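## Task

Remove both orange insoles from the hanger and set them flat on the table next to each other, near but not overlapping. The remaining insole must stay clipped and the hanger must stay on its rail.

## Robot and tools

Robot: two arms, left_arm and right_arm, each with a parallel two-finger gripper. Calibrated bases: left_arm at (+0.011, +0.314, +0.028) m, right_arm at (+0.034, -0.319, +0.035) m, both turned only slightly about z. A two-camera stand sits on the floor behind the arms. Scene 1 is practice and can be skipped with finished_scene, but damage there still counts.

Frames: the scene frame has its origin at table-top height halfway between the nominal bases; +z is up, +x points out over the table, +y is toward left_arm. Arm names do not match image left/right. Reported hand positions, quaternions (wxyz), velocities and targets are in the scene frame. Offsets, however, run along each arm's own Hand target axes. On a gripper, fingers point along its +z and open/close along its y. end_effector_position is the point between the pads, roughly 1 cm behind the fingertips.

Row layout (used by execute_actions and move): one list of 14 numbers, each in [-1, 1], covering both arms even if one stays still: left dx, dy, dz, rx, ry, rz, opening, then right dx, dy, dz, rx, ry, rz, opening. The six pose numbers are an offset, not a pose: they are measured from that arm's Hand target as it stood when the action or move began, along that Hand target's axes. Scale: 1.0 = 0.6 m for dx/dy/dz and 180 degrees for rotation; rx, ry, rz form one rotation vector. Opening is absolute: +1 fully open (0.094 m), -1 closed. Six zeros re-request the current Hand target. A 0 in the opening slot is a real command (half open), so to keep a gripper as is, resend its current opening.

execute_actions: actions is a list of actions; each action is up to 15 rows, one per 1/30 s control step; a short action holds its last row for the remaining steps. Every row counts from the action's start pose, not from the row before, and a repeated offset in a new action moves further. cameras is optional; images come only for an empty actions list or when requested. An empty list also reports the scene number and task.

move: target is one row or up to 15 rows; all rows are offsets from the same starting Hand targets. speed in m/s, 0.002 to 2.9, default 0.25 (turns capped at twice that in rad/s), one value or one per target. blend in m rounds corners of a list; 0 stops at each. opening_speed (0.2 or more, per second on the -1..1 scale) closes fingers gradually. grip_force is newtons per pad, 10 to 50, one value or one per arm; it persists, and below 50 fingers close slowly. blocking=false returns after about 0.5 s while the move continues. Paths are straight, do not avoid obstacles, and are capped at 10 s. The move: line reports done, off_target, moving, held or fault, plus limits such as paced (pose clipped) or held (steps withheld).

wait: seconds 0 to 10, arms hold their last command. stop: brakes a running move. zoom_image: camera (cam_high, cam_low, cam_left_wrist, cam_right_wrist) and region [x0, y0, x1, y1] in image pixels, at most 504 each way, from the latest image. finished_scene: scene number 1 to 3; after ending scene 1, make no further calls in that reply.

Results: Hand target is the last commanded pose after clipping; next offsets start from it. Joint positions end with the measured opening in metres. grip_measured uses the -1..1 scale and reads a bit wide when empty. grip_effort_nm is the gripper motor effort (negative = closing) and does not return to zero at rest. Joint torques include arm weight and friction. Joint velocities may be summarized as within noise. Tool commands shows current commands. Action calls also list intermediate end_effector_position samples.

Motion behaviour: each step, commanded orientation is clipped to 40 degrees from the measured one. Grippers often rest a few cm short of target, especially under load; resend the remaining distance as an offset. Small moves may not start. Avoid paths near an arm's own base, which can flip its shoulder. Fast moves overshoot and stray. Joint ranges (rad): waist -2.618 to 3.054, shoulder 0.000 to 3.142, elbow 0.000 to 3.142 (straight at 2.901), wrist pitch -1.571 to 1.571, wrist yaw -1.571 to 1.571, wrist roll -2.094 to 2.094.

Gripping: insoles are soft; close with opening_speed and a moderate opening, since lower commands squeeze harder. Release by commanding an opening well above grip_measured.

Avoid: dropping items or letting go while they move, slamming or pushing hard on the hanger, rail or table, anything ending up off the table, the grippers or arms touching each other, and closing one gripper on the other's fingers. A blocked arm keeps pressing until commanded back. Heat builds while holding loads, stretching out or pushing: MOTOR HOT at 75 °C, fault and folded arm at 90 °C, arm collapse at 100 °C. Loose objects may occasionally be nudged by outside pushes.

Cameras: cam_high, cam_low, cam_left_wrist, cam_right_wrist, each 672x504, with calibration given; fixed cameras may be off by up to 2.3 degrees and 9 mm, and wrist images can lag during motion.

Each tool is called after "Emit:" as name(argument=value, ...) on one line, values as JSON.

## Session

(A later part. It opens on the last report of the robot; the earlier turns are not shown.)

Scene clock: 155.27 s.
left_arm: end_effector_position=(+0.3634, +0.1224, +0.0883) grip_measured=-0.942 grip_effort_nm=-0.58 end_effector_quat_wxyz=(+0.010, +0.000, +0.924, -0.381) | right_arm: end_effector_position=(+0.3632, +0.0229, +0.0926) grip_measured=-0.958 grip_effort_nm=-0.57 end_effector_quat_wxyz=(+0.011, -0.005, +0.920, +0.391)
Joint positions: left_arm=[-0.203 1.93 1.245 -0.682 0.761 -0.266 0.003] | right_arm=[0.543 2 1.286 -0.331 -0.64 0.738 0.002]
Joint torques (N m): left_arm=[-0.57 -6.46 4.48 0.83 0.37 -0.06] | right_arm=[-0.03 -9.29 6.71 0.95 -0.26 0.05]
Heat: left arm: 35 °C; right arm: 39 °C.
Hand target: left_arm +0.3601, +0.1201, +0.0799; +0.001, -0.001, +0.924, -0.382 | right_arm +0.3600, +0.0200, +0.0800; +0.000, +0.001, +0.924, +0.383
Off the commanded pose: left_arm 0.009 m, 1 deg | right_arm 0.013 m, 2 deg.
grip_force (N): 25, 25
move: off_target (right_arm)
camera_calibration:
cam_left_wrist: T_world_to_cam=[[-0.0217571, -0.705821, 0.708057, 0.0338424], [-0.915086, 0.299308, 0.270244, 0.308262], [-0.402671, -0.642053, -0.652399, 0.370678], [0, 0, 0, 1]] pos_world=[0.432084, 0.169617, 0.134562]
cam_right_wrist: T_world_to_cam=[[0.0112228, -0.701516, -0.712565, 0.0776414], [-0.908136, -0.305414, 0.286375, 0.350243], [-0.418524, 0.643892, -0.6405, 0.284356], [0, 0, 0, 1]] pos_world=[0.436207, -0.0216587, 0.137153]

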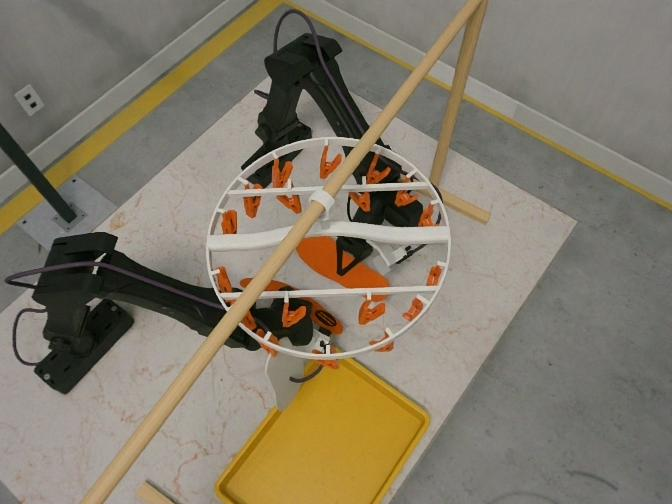

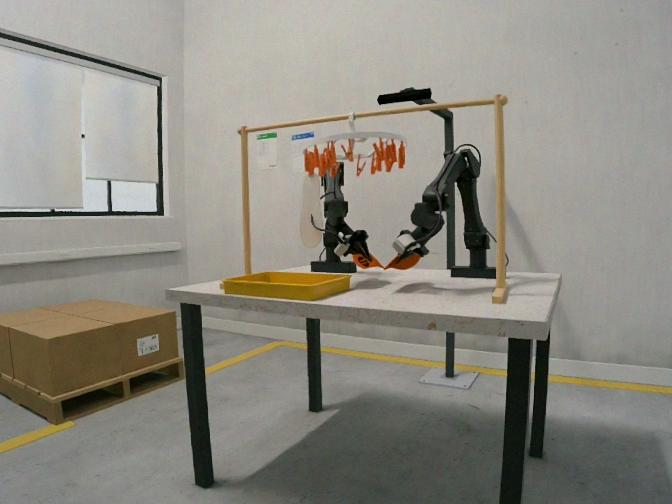

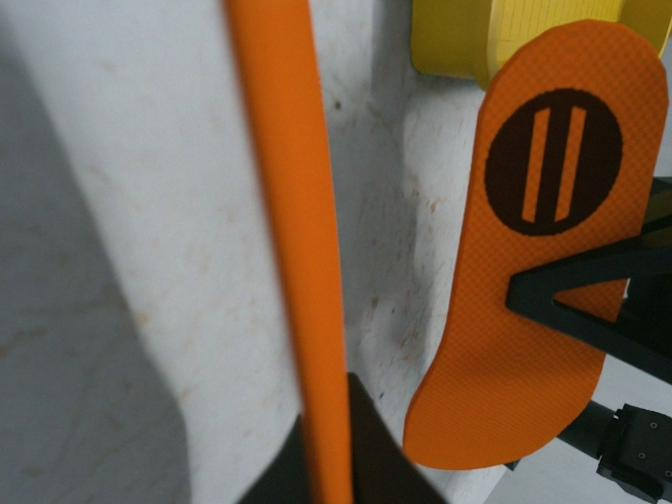

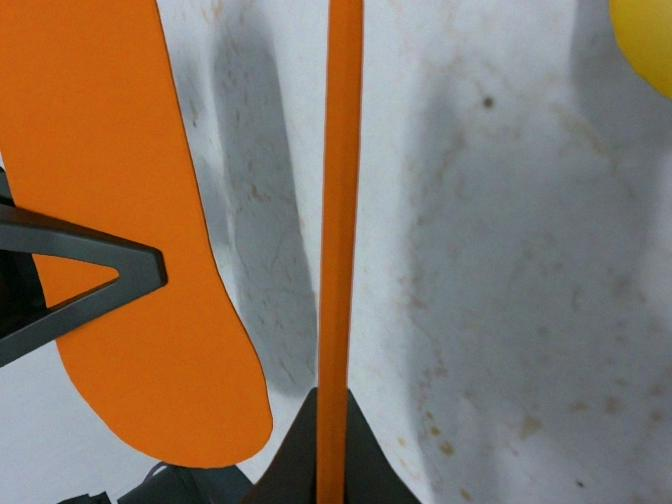

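Emit:
move(target=[0,0.0495,0.0683,0,0,0,-1,0,-0.0495,0.0683,0,0,0,-1], speed=0.06, cameras=["all"])

Scene clock: 161.53 s.
left_arm: end_effector_position=(+0.3655, +0.1145, +0.0399) grip_measured=-0.942 grip_effort_nm=-0.58 end_effector_quat_wxyz=(+0.012, +0.000, +0.924, -0.383) | right_arm: end_effector_position=(+0.3668, +0.0303, +0.0449) grip_measured=-0.958 grip_effort_nm=-0.57 end_effector_quat_wxyz=(+0.014, -0.004, +0.920, +0.393)
Joint positions: left_arm=[-0.223 2.029 1.166 -0.478 0.759 -0.296 0.003] | right_arm=[0.555 2.113 1.237 -0.152 -0.632 0.757 0.002]
Joint torques (N m): left_arm=[-0.7 -6.52 4.03 0.88 0.35 -0.06] | right_arm=[0.43 -9.4 6.09 0.94 -0.25 -0.01]
Heat: left arm: 35 °C; right arm: 39 °C.
Hand target: left_arm +0.3601, +0.1121, +0.0299; +0.001, -0.001, +0.924, -0.382 | right_arm +0.3600, +0.0280, +0.0298; +0.000, +0.001, +0.924, +0.383
Off the commanded pose: left_arm 0.012 m, 1 deg | right_arm 0.017 m, 2 deg.
grip_force (N): 25, 25
move: off_target (left_arm, right_arm)
camera_calibration:
cam_left_wrist: T_world_to_cam=[[-0.0235375, -0.703865, 0.709944, 0.0628699], [-0.916544, 0.298788, 0.265842, 0.326344], [-0.39924, -0.644438, -0.652156, 0.333883], [0, 0, 0, 1]] pos_world=[0.433888, 0.161911, 0.0863535]
cam_right_wrist: T_world_to_cam=[[0.010509, -0.699284, -0.714767, 0.0490848], [-0.910954, -0.301478, 0.281554, 0.370394], [-0.412373, 0.648161, -0.640184, 0.248156], [0, 0, 0, 1]] pos_world=[0.439229, -0.0148549, 0.0896635]

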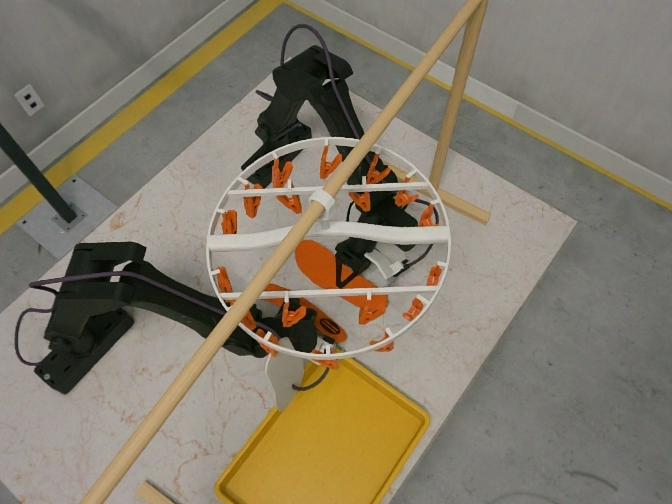

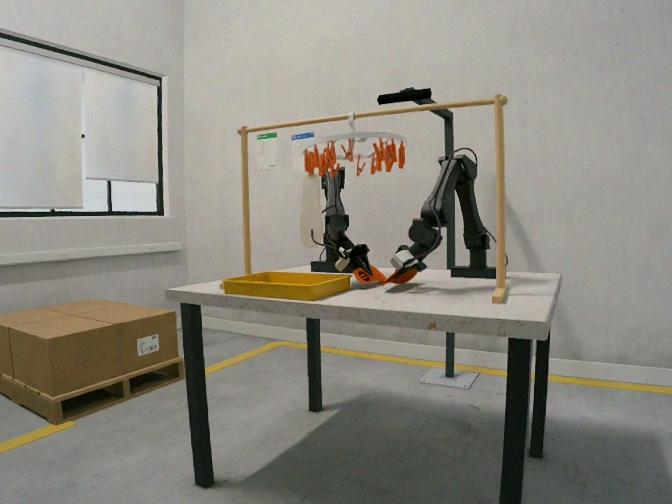

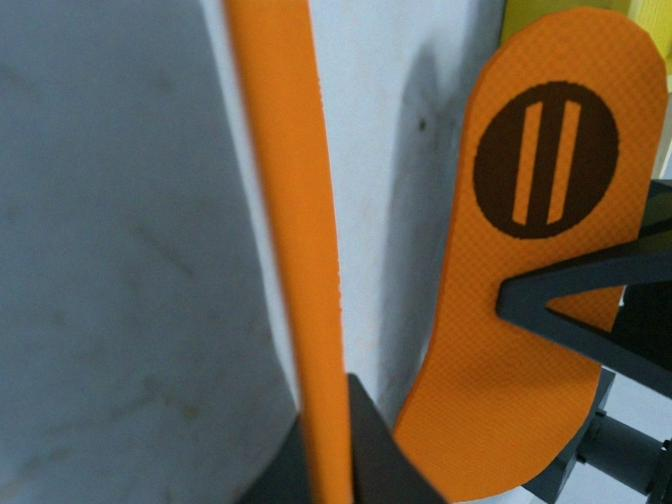

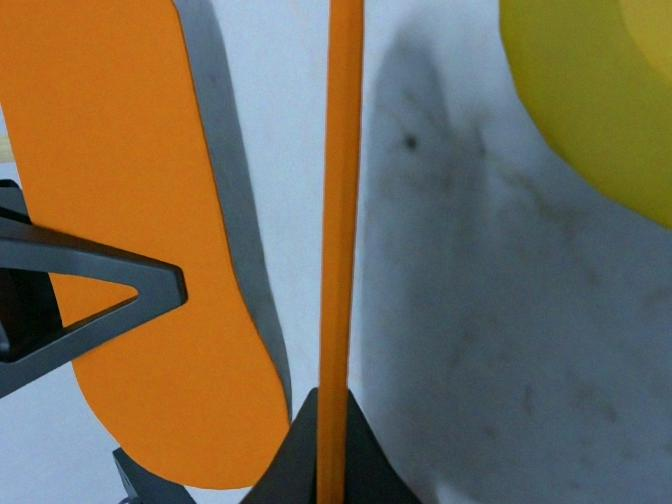

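Emit:
move(target=[0,0.027,0.013,0.111,0,0,-1,0,-0.032,0.02,-0.111,0,0,-1], speed=0.08, cameras=["all"])

Emit:
zoom_image(camera="cam_low", region=[310, 210, 450, 310])

Scene clock: 172.97 s.
left_arm: end_effector_position=(+0.3652, +0.1170, +0.0194) grip_measured=-0.942 grip_effort_nm=-0.58 end_effector_quat_wxyz=(+0.008, +0.001, +0.850, -0.527) | right_arm: end_effector_position=(+0.3758, +0.0340, +0.0449) grip_measured=-0.958 grip_effort_nm=-0.57 end_effector_quat_wxyz=(+0.056, -0.042, +0.824, +0.562)
Joint positions: left_arm=[-0.121 2.196 1.088 -0.234 1.097 -0.241 0.003] | right_arm=[0.473 2.239 1.025 0.575 -0.918 0.888 0.002]
Joint torques (N m): left_arm=[0.59 -6.63 3.08 0.87 0.66 0.09] | right_arm=[-0.43 -7.3 3.77 0.73 -0.28 0.2]
Heat: left arm: 34 °C; right arm: 38 °C.
Hand target: left_arm +0.3601, +0.1182, +0.0129; +0.001, -0.001, +0.844, -0.537 | right_arm +0.3600, +0.0229, +0.0078; +0.000, +0.001, +0.844, +0.537
Off the commanded pose: left_arm 0.008 m, 2 deg | right_arm 0.042 m, 9 deg.
grip_force (N): 25, 25
move: off_target (right_arm)
camera_calibration:
cam_left_wrist: T_world_to_cam=[[-0.0236664, -0.44042, 0.89748, 0.0448174], [-0.912728, 0.375789, 0.160343, 0.322523], [-0.407882, -0.81536, -0.410878, 0.340412], [0, 0, 0, 1]] pos_world=[0.434284, 0.176096, 0.0479307]
cam_right_wrist: T_world_to_cam=[[0.124607, -0.375125, -0.918561, 0.00674555], [-0.913795, -0.404093, 0.0410647, 0.395152], [-0.386589, 0.83426, -0.393141, 0.22234], [0, 0, 0, 1]] pos_world=[0.446202, -0.0232805, 0.0773804]

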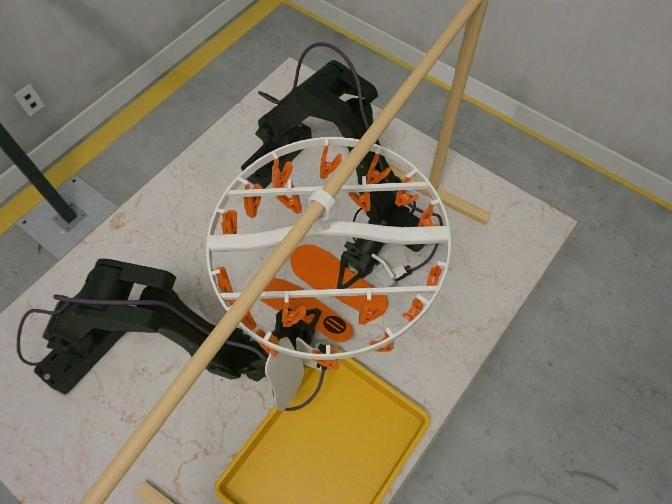

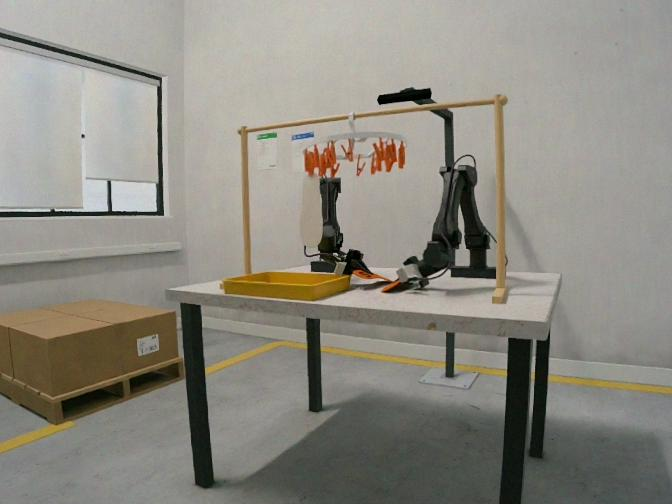

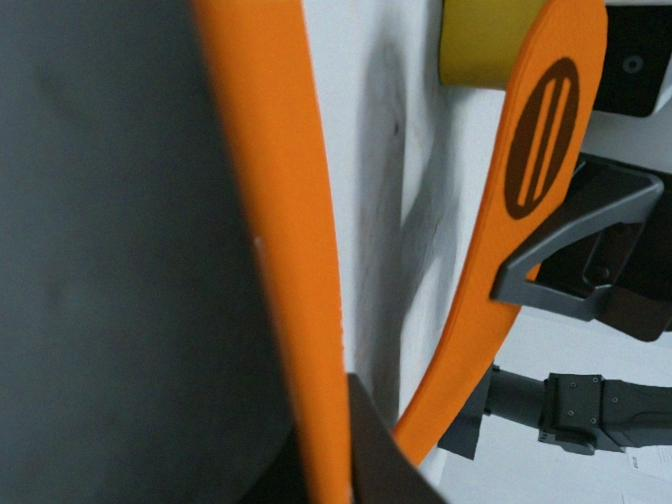

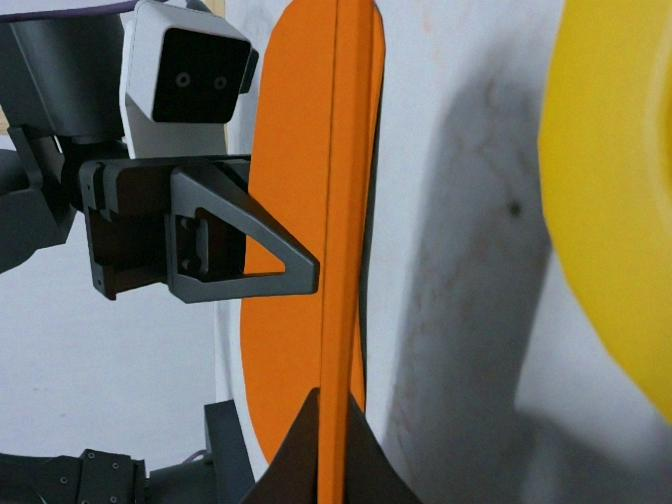

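Scaled by 3.600 from the camera's 672x504 image, which has a finer 960x720 frame.

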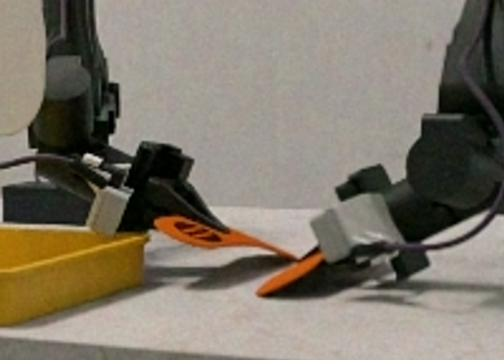

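Emit:
move(target=[0,0,0,0,0,0,-1,0.083,0.058,-0.042,0,0,0,-1], speed=0.1)

Emit:
move(target=[0,0,0,0,0,0,-0.75,0,0,0,0,0,0,-1], opening_speed=0.3, cameras=["cam_low","cam_left_wrist","cam_right_wrist"])

Emit:
zoom_image(camera="cam_low", region=[310, 210, 450, 310])

Scene clock: 181.43 s.
left_arm: end_effector_position=(+0.3653, +0.1169, +0.0195) grip_measured=-0.942 grip_effort_nm=-0.58 end_effector_quat_wxyz=(+0.008, +0.001, +0.850, -0.527) | right_arm: end_effector_position=(+0.3136, +0.0162, +0.0468) grip_measured=-0.958 grip_effort_nm=-0.57 end_effector_quat_wxyz=(+0.002, -0.001, +0.842, +0.540)
Joint positions: left_arm=[-0.121 2.196 1.088 -0.233 1.097 -0.241 0.003] | right_arm=[0.517 2.068 0.794 0.553 -0.886 0.967 0.002]
Joint torques (N m): left_arm=[0.61 -6.65 3.08 0.86 0.65 0.09] | right_arm=[0.23 -11.78 4.64 1.04 -0.25 0.02]
Heat: left arm: 34 °C; right arm: 38 °C.
Hand target: left_arm +0.3601, +0.1182, +0.0129; +0.001, -0.001, +0.844, -0.537 | right_arm +0.3102, +0.0148, +0.0500; +0.000, +0.001, +0.844, +0.537
Off the commanded pose: left_arm 0.008 m, 2 deg | right_arm 0.005 m, 0 deg.
grip_force (N): 25, 25
move: done

Scene clock: 182.47 s.
left_arm: end_effector_position=(+0.3653, +0.1169, +0.0195) grip_measured=-0.752 grip_effort_nm=0.09 end_effector_quat_wxyz=(+0.008, +0.001, +0.850, -0.527) | right_arm: end_effector_position=(+0.3136, +0.0161, +0.0467) grip_measured=-0.958 grip_effort_nm=-0.57 end_effector_quat_wxyz=(+0.002, +0.000, +0.842, +0.539)
Joint positions: left_arm=[-0.121 2.196 1.088 -0.233 1.097 -0.241 0.012] | right_arm=[0.517 2.068 0.794 0.552 -0.886 0.967 0.002]
Joint torques (N m): left_arm=[0.61 -6.65 3.08 0.86 0.65 0.08] | right_arm=[0.25 -11.75 4.66 1.04 -0.26 0]
Heat: left arm: 34 °C; right arm: 38 °C.
Hand target: left_arm +0.3601, +0.1182, +0.0128; +0.001, -0.001, +0.844, -0.537 | right_arm +0.3102, +0.0148, +0.0500; +0.000, +0.001, +0.844, +0.537
Off the commanded pose: left_arm 0.008 m, 2 deg | right_arm 0.005 m, 0 deg.
grip_force (N): 25, 25
move: done
camera_calibration:
cam_left_wrist: T_world_to_cam=[[-0.0243259, -0.439974, 0.897681, 0.0449291], [-0.912809, 0.375942, 0.159522, 0.322647], [-0.407662, -0.815531, -0.410757, 0.340422], [0, 0, 0, 1]] pos_world=[0.434385, 0.176095, 0.0480294]
cam_right_wrist: T_world_to_cam=[[-0.00412348, -0.428109, -0.903718, 0.0501049], [-0.903103, -0.386472, 0.1872, 0.320557], [-0.429403, 0.816923, -0.385033, 0.227248], [0, 0, 0, 1]] pos_world=[0.387284, -0.0403072, 0.0727703]
Images, in order (width x height): cam_low 672x504, cam_left_wrist 672x504, cam_right_wrist 672x504.

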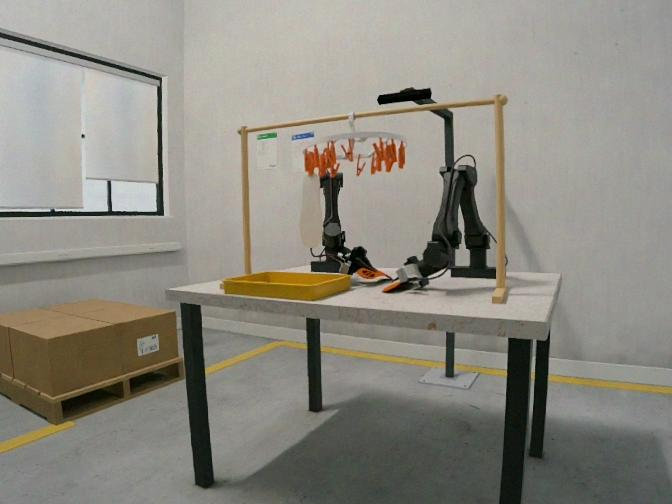

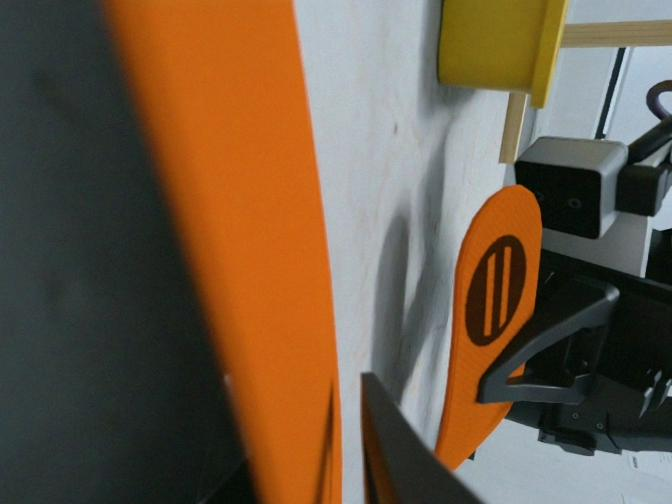

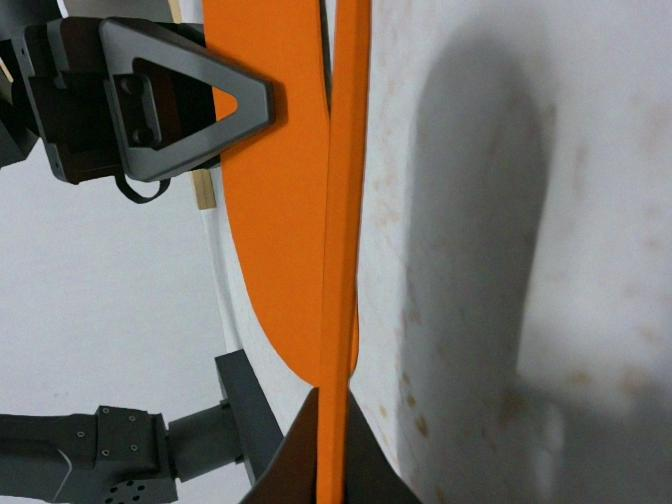

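Scaled by 3.600 from the camera's 672x504 image, which has a finer 960x720 frame.

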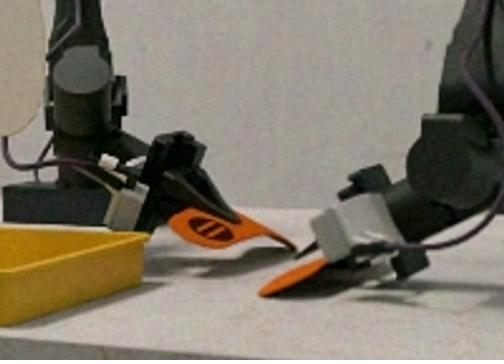

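Emit:
move(target=[0,0.049,-0.1057,0,0,0,-0.75,0,0,0,0,0,0,-1], speed=0.08, cameras=["cam_high","cam_low","cam_left_wrist","cam_right_wrist"])

Emit:
zoom_image(camera="cam_low", region=[310, 210, 450, 310])

Scene clock: 187.80 s.
left_arm: end_effector_position=(+0.3555, +0.1879, +0.0150) grip_measured=-0.752 grip_effort_nm=0.09 end_effector_quat_wxyz=(+0.001, -0.003, +0.848, -0.530) | right_arm: end_effector_position=(+0.3136, +0.0161, +0.0467) grip_measured=-0.958 grip_effort_nm=-0.57 end_effector_quat_wxyz=(+0.002, +0.000, +0.842, +0.539)
Joint positions: left_arm=[0.084 2.266 1.196 -0.698 1.109 0.219 0.012] | right_arm=[0.517 2.068 0.794 0.552 -0.886 0.967 0.002]
Joint torques (N m): left_arm=[0.16 -6.57 5.98 -0.01 0.55 0.11] | right_arm=[0.23 -11.78 4.64 1.03 -0.26 -0.01]
Heat: left arm: 34 °C; right arm: 38 °C.
Hand target: left_arm +0.3598, +0.1880, +0.0131; +0.001, -0.001, +0.844, -0.537 | right_arm +0.3102, +0.0148, +0.0500; +0.000, +0.001, +0.844, +0.537
Off the commanded pose: left_arm 0.005 m, 1 deg | right_arm 0.005 m, 0 deg.
grip_force (N): 25, 25
move: done
camera_calibration:
cam_left_wrist: T_world_to_cam=[[-0.0105704, -0.433251, 0.901212, 0.0736853], [-0.909744, 0.378244, 0.171167, 0.285912], [-0.415036, -0.818062, -0.398145, 0.395334], [0, 0, 0, 1]] pos_world=[0.424963, 0.247187, 0.0420554]
cam_right_wrist: T_world_to_cam=[[-0.00412348, -0.428109, -0.903718, 0.0501049], [-0.903103, -0.386472, 0.1872, 0.320557], [-0.429403, 0.816923, -0.385033, 0.227248], [0, 0, 0, 1]] pos_world=[0.387284, -0.0403072, 0.0727703]

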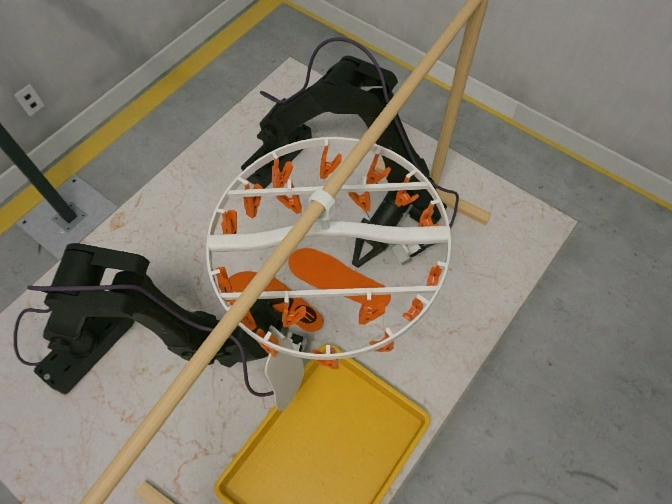

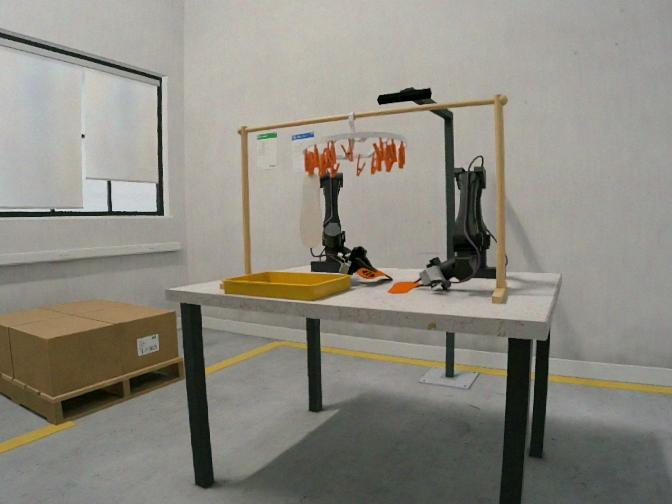

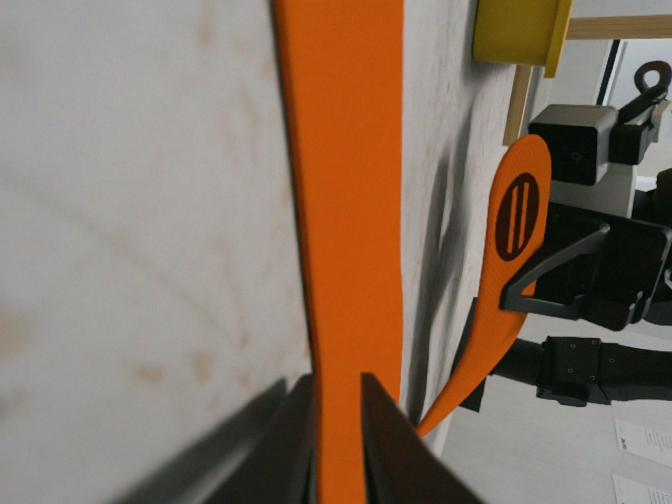

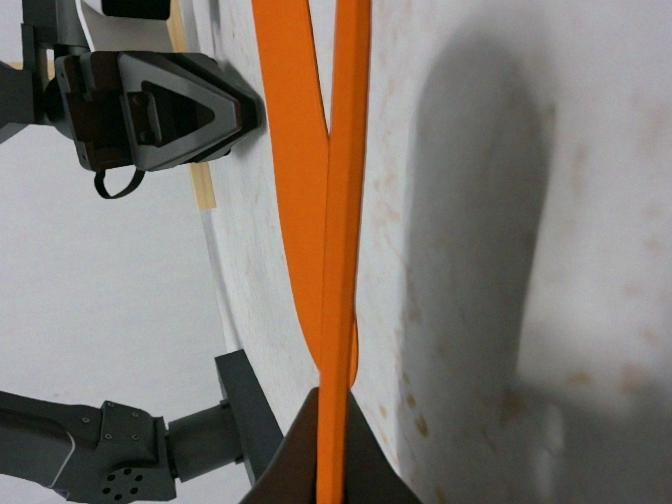

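Scaled by 3.600 from the camera's 672x504 image, which has a finer 960x720 frame.

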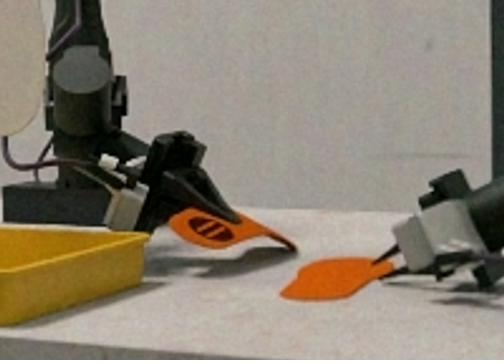

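Emit:
move(target=[[0,-0.01,-0.097,0,0,0,-0.75,-0.033,0.018,0.028,0,0,0,-1],[0,-0.01,-0.097,0,0,0,-0.75,-0.033,-0.016,0.0644,0,0,0,-1]], speed=0.1, blend=0.01, cameras=["cam_high","cam_low","cam_left_wrist","cam_right_wrist"])

Emit:
zoom_image(camera="cam_low", region=[310, 210, 450, 310])

Scene clock: 197.50 s.
left_arm: end_effector_position=(+0.3535, +0.2300, +0.0466) grip_measured=-0.752 grip_effort_nm=0.09 end_effector_quat_wxyz=(-0.004, +0.006, +0.846, -0.533) | right_arm: end_effector_position=(+0.3282, +0.0434, +0.0298) grip_measured=-0.958 grip_effort_nm=-0.57 end_effector_quat_wxyz=(+0.001, +0.000, +0.842, +0.539)
Joint positions: left_arm=[0.204 2.272 1.342 -1.098 1.07 0.511 0.012] | right_arm=[0.561 2.192 0.909 0.594 -0.853 1.012 0.002]
Joint torques (N m): left_arm=[1.89 -6.58 6.23 -0.41 0.43 0.08] | right_arm=[0.25 -8.77 7.21 1.2 -0.24 0.02]
Heat: left arm: 34 °C; right arm: 38 °C.
Hand target: left_arm +0.3596, +0.2381, +0.0432; +0.001, -0.001, +0.844, -0.537 | right_arm +0.3300, +0.0458, +0.0249; +0.000, +0.001, +0.844, +0.537
Off the commanded pose: left_arm 0.011 m, 1 deg | right_arm 0.006 m, 0 deg.
grip_force (N): 25, 25
move: off_target (left_arm)
camera_calibration:
cam_left_wrist: T_world_to_cam=[[-0.0199696, -0.426703, 0.904171, 0.0651356], [-0.902013, 0.397766, 0.167794, 0.255843], [-0.431247, -0.812224, -0.392835, 0.445672], [0, 0, 0, 1]] pos_world=[0.424268, 0.288013, 0.0732527]
cam_right_wrist: T_world_to_cam=[[-0.00507, -0.428711, -0.903427, 0.0468434], [-0.902667, -0.386802, 0.188618, 0.347215], [-0.430311, 0.81645, -0.385022, 0.205026], [0, 0, 0, 1]] pos_world=[0.401881, -0.0130075, 0.0557679]

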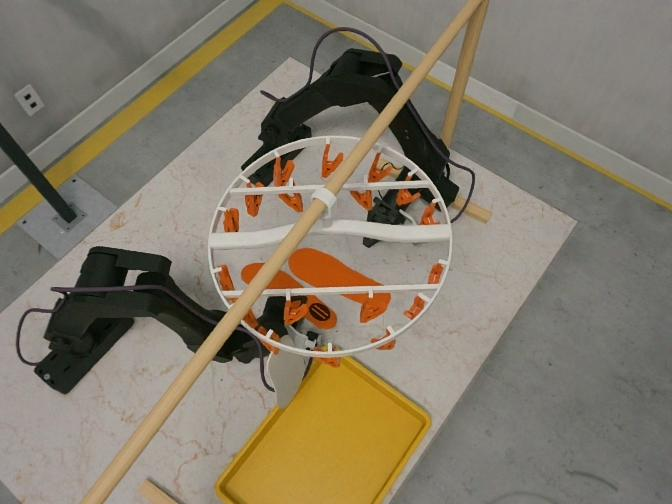

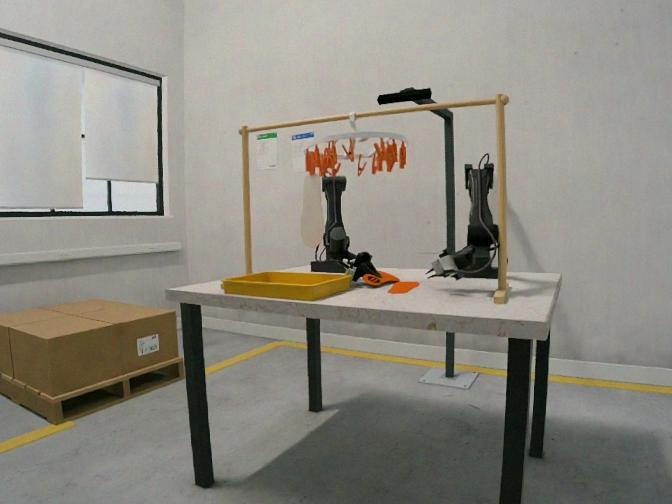

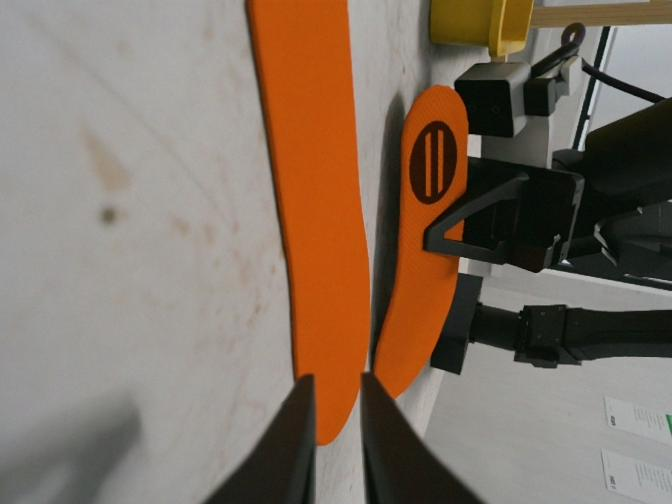

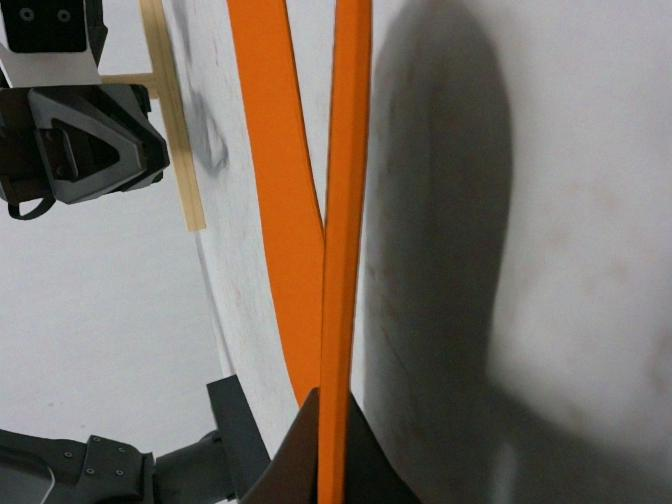

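Scaled by 3.600 from the camera's 672x504 image, which has a finer 960x720 frame.

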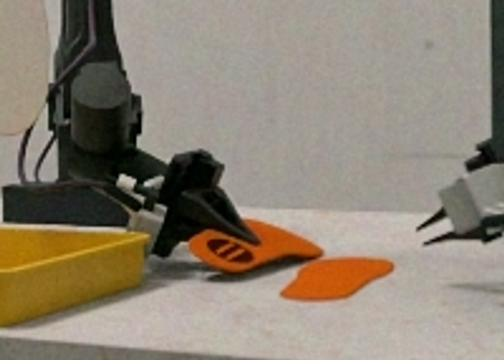

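Emit:
move(target=[0,0,0,0,0,0,-0.75,0,-0.018,0.0,0,0,0,-1], speed=0.05)

Emit:
move(target=[0,0,0,0,0,0,-0.75,0,0,0,0,0,0,-0.75], opening_speed=0.3)

Emit:
move(target=[[0,0,0,0,0,0,-0.75,0,-0.049,-0.1057,0,0,0,-0.75],[0,0,0,0,0,0,-0.75,0,-0.042,-0.22,0,0,0,-0.75]], speed=0.08, blend=0.01, cameras=["all"])

Emit:
zoom_image(camera="cam_low", region=[310, 210, 450, 310])

Scene clock: 203.93 s.
left_arm: end_effector_position=(+0.3534, +0.2300, +0.0465) grip_measured=-0.752 grip_effort_nm=0.09 end_effector_quat_wxyz=(-0.004, +0.006, +0.846, -0.533) | right_arm: end_effector_position=(+0.3294, +0.0430, +0.0236) grip_measured=-0.958 grip_effort_nm=-0.57 end_effector_quat_wxyz=(+0.004, +0.000, +0.841, +0.540)
Joint positions: left_arm=[0.204 2.272 1.342 -1.098 1.069 0.511 0.012] | right_arm=[0.559 2.217 0.909 0.624 -0.853 1.012 0.002]
Joint torques (N m): left_arm=[1.91 -6.57 6.26 -0.38 0.43 0.08] | right_arm=[-0.51 -8.47 6.22 1.19 -0.31 -0.1]
Heat: left arm: 34 °C; right arm: 38 °C.
Hand target: left_arm +0.3596, +0.2381, +0.0432; +0.001, -0.001, +0.844, -0.537 | right_arm +0.3300, +0.0412, +0.0151; +0.000, +0.001, +0.844, +0.537
Off the commanded pose: left_arm 0.011 m, 1 deg | right_arm 0.009 m, 1 deg.
grip_force (N): 25, 25
move: off_target (left_arm)

Scene clock: 204.97 s.
left_arm: end_effector_position=(+0.3534, +0.2300, +0.0465) grip_measured=-0.752 grip_effort_nm=0.09 end_effector_quat_wxyz=(-0.004, +0.006, +0.846, -0.533) | right_arm: end_effector_position=(+0.3295, +0.0431, +0.0238) grip_measured=-0.752 grip_effort_nm=0.10 end_effector_quat_wxyz=(+0.004, +0.000, +0.841, +0.541)
Joint positions: left_arm=[0.204 2.272 1.342 -1.098 1.069 0.511 0.012] | right_arm=[0.559 2.217 0.909 0.625 -0.853 1.012 0.012]
Joint torques (N m): left_arm=[1.92 -6.58 6.24 -0.38 0.43 0.09] | right_arm=[-0.55 -8.47 6.19 1.23 -0.3 -0.11]
Heat: left arm: 34 °C; right arm: 37 °C.
Hand target: left_arm +0.3596, +0.2381, +0.0432; +0.001, -0.001, +0.844, -0.537 | right_arm +0.3300, +0.0412, +0.0151; +0.000, +0.001, +0.844, +0.537
Off the commanded pose: left_arm 0.011 m, 1 deg | right_arm 0.009 m, 1 deg.
grip_force (N): 25, 25
move: off_target (left_arm)

Scene clock: 207.63 s.
left_arm: end_effector_position=(+0.3534, +0.2300, +0.0465) grip_measured=-0.752 grip_effort_nm=0.08 end_effector_quat_wxyz=(-0.004, +0.006, +0.846, -0.533) | right_arm: end_effector_position=(+0.3273, -0.0907, +0.0387) grip_measured=-0.752 grip_effort_nm=0.10 end_effector_quat_wxyz=(-0.005, +0.011, +0.848, +0.530)
Joint positions: left_arm=[0.204 2.272 1.342 -1.098 1.069 0.511 0.012] | right_arm=[0.189 2.012 0.786 0.077 -1.069 0.496 0.012]
Joint velocities: left_arm=[-0.046 0.012 -0.002 0.022 0.051 0.007 -0.001] | right_arm=[within noise]
Joint torques (N m): left_arm=[1.91 -6.57 6.24 -0.38 0.43 0.08] | right_arm=[-0.08 -10.44 6.48 0.59 -0.58 -0.18]
Heat: left arm: 34 °C; right arm: 37 °C.
Hand target: left_arm +0.3596, +0.2381, +0.0432; +0.001, -0.001, +0.844, -0.537 | right_arm +0.3298, -0.0891, +0.0482; +0.000, +0.001, +0.844, +0.537
Off the commanded pose: left_arm 0.011 m, 1 deg | right_arm 0.010 m, 2 deg.
grip_force (N): 25, 25
move: off_target (left_arm)
camera_calibration:
cam_left_wrist: T_world_to_cam=[[-0.0200202, -0.426985, 0.904037, 0.0652463], [-0.901861, 0.398018, 0.168015, 0.255599], [-0.431563, -0.811952, -0.393049, 0.445701], [0, 0, 0, 1]] pos_world=[0.424168, 0.288014, 0.0732529]
cam_right_wrist: T_world_to_cam=[[-0.0314233, -0.448559, -0.8932, 0.00385457], [-0.90231, -0.371673, 0.218396, 0.293056], [-0.429942, 0.812806, -0.39306, 0.317385], [0, 0, 0, 1]] pos_world=[0.401005, -0.147322, 0.0641922]

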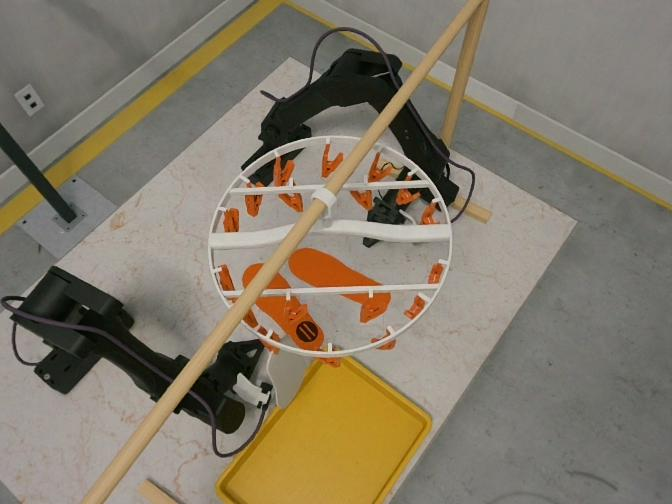

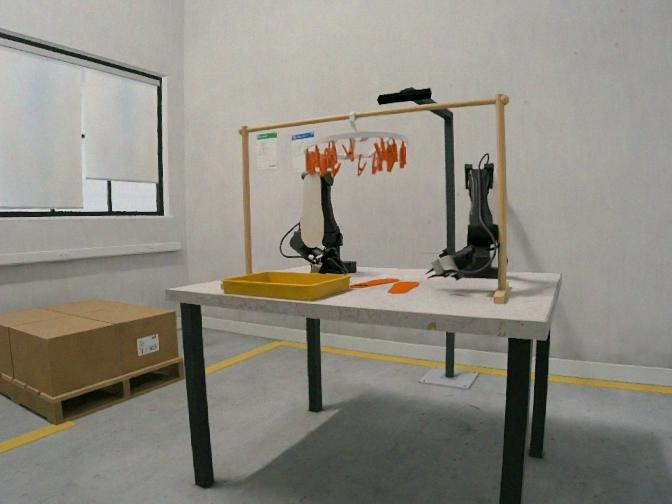

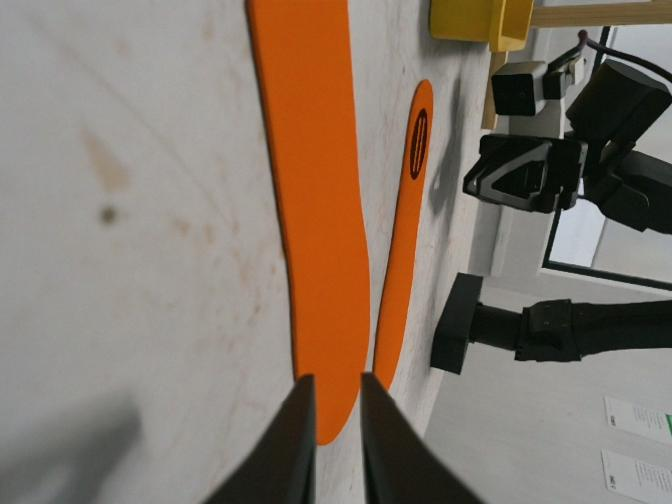

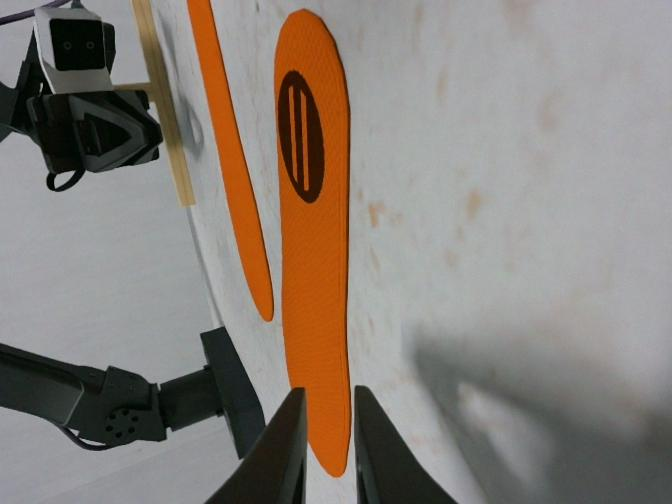

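Scaled by 3.600 from the camera's 672x504 image, which has a finer 960x720 frame.

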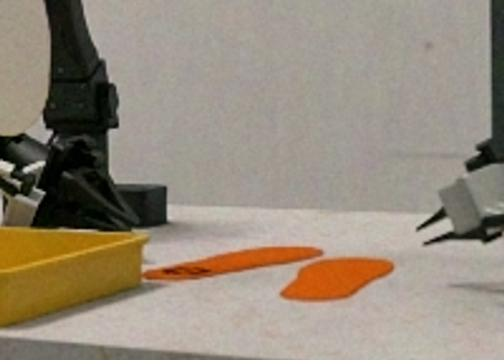

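Emit:
finished_scene(scene=1)

The scene is finished: the task was done.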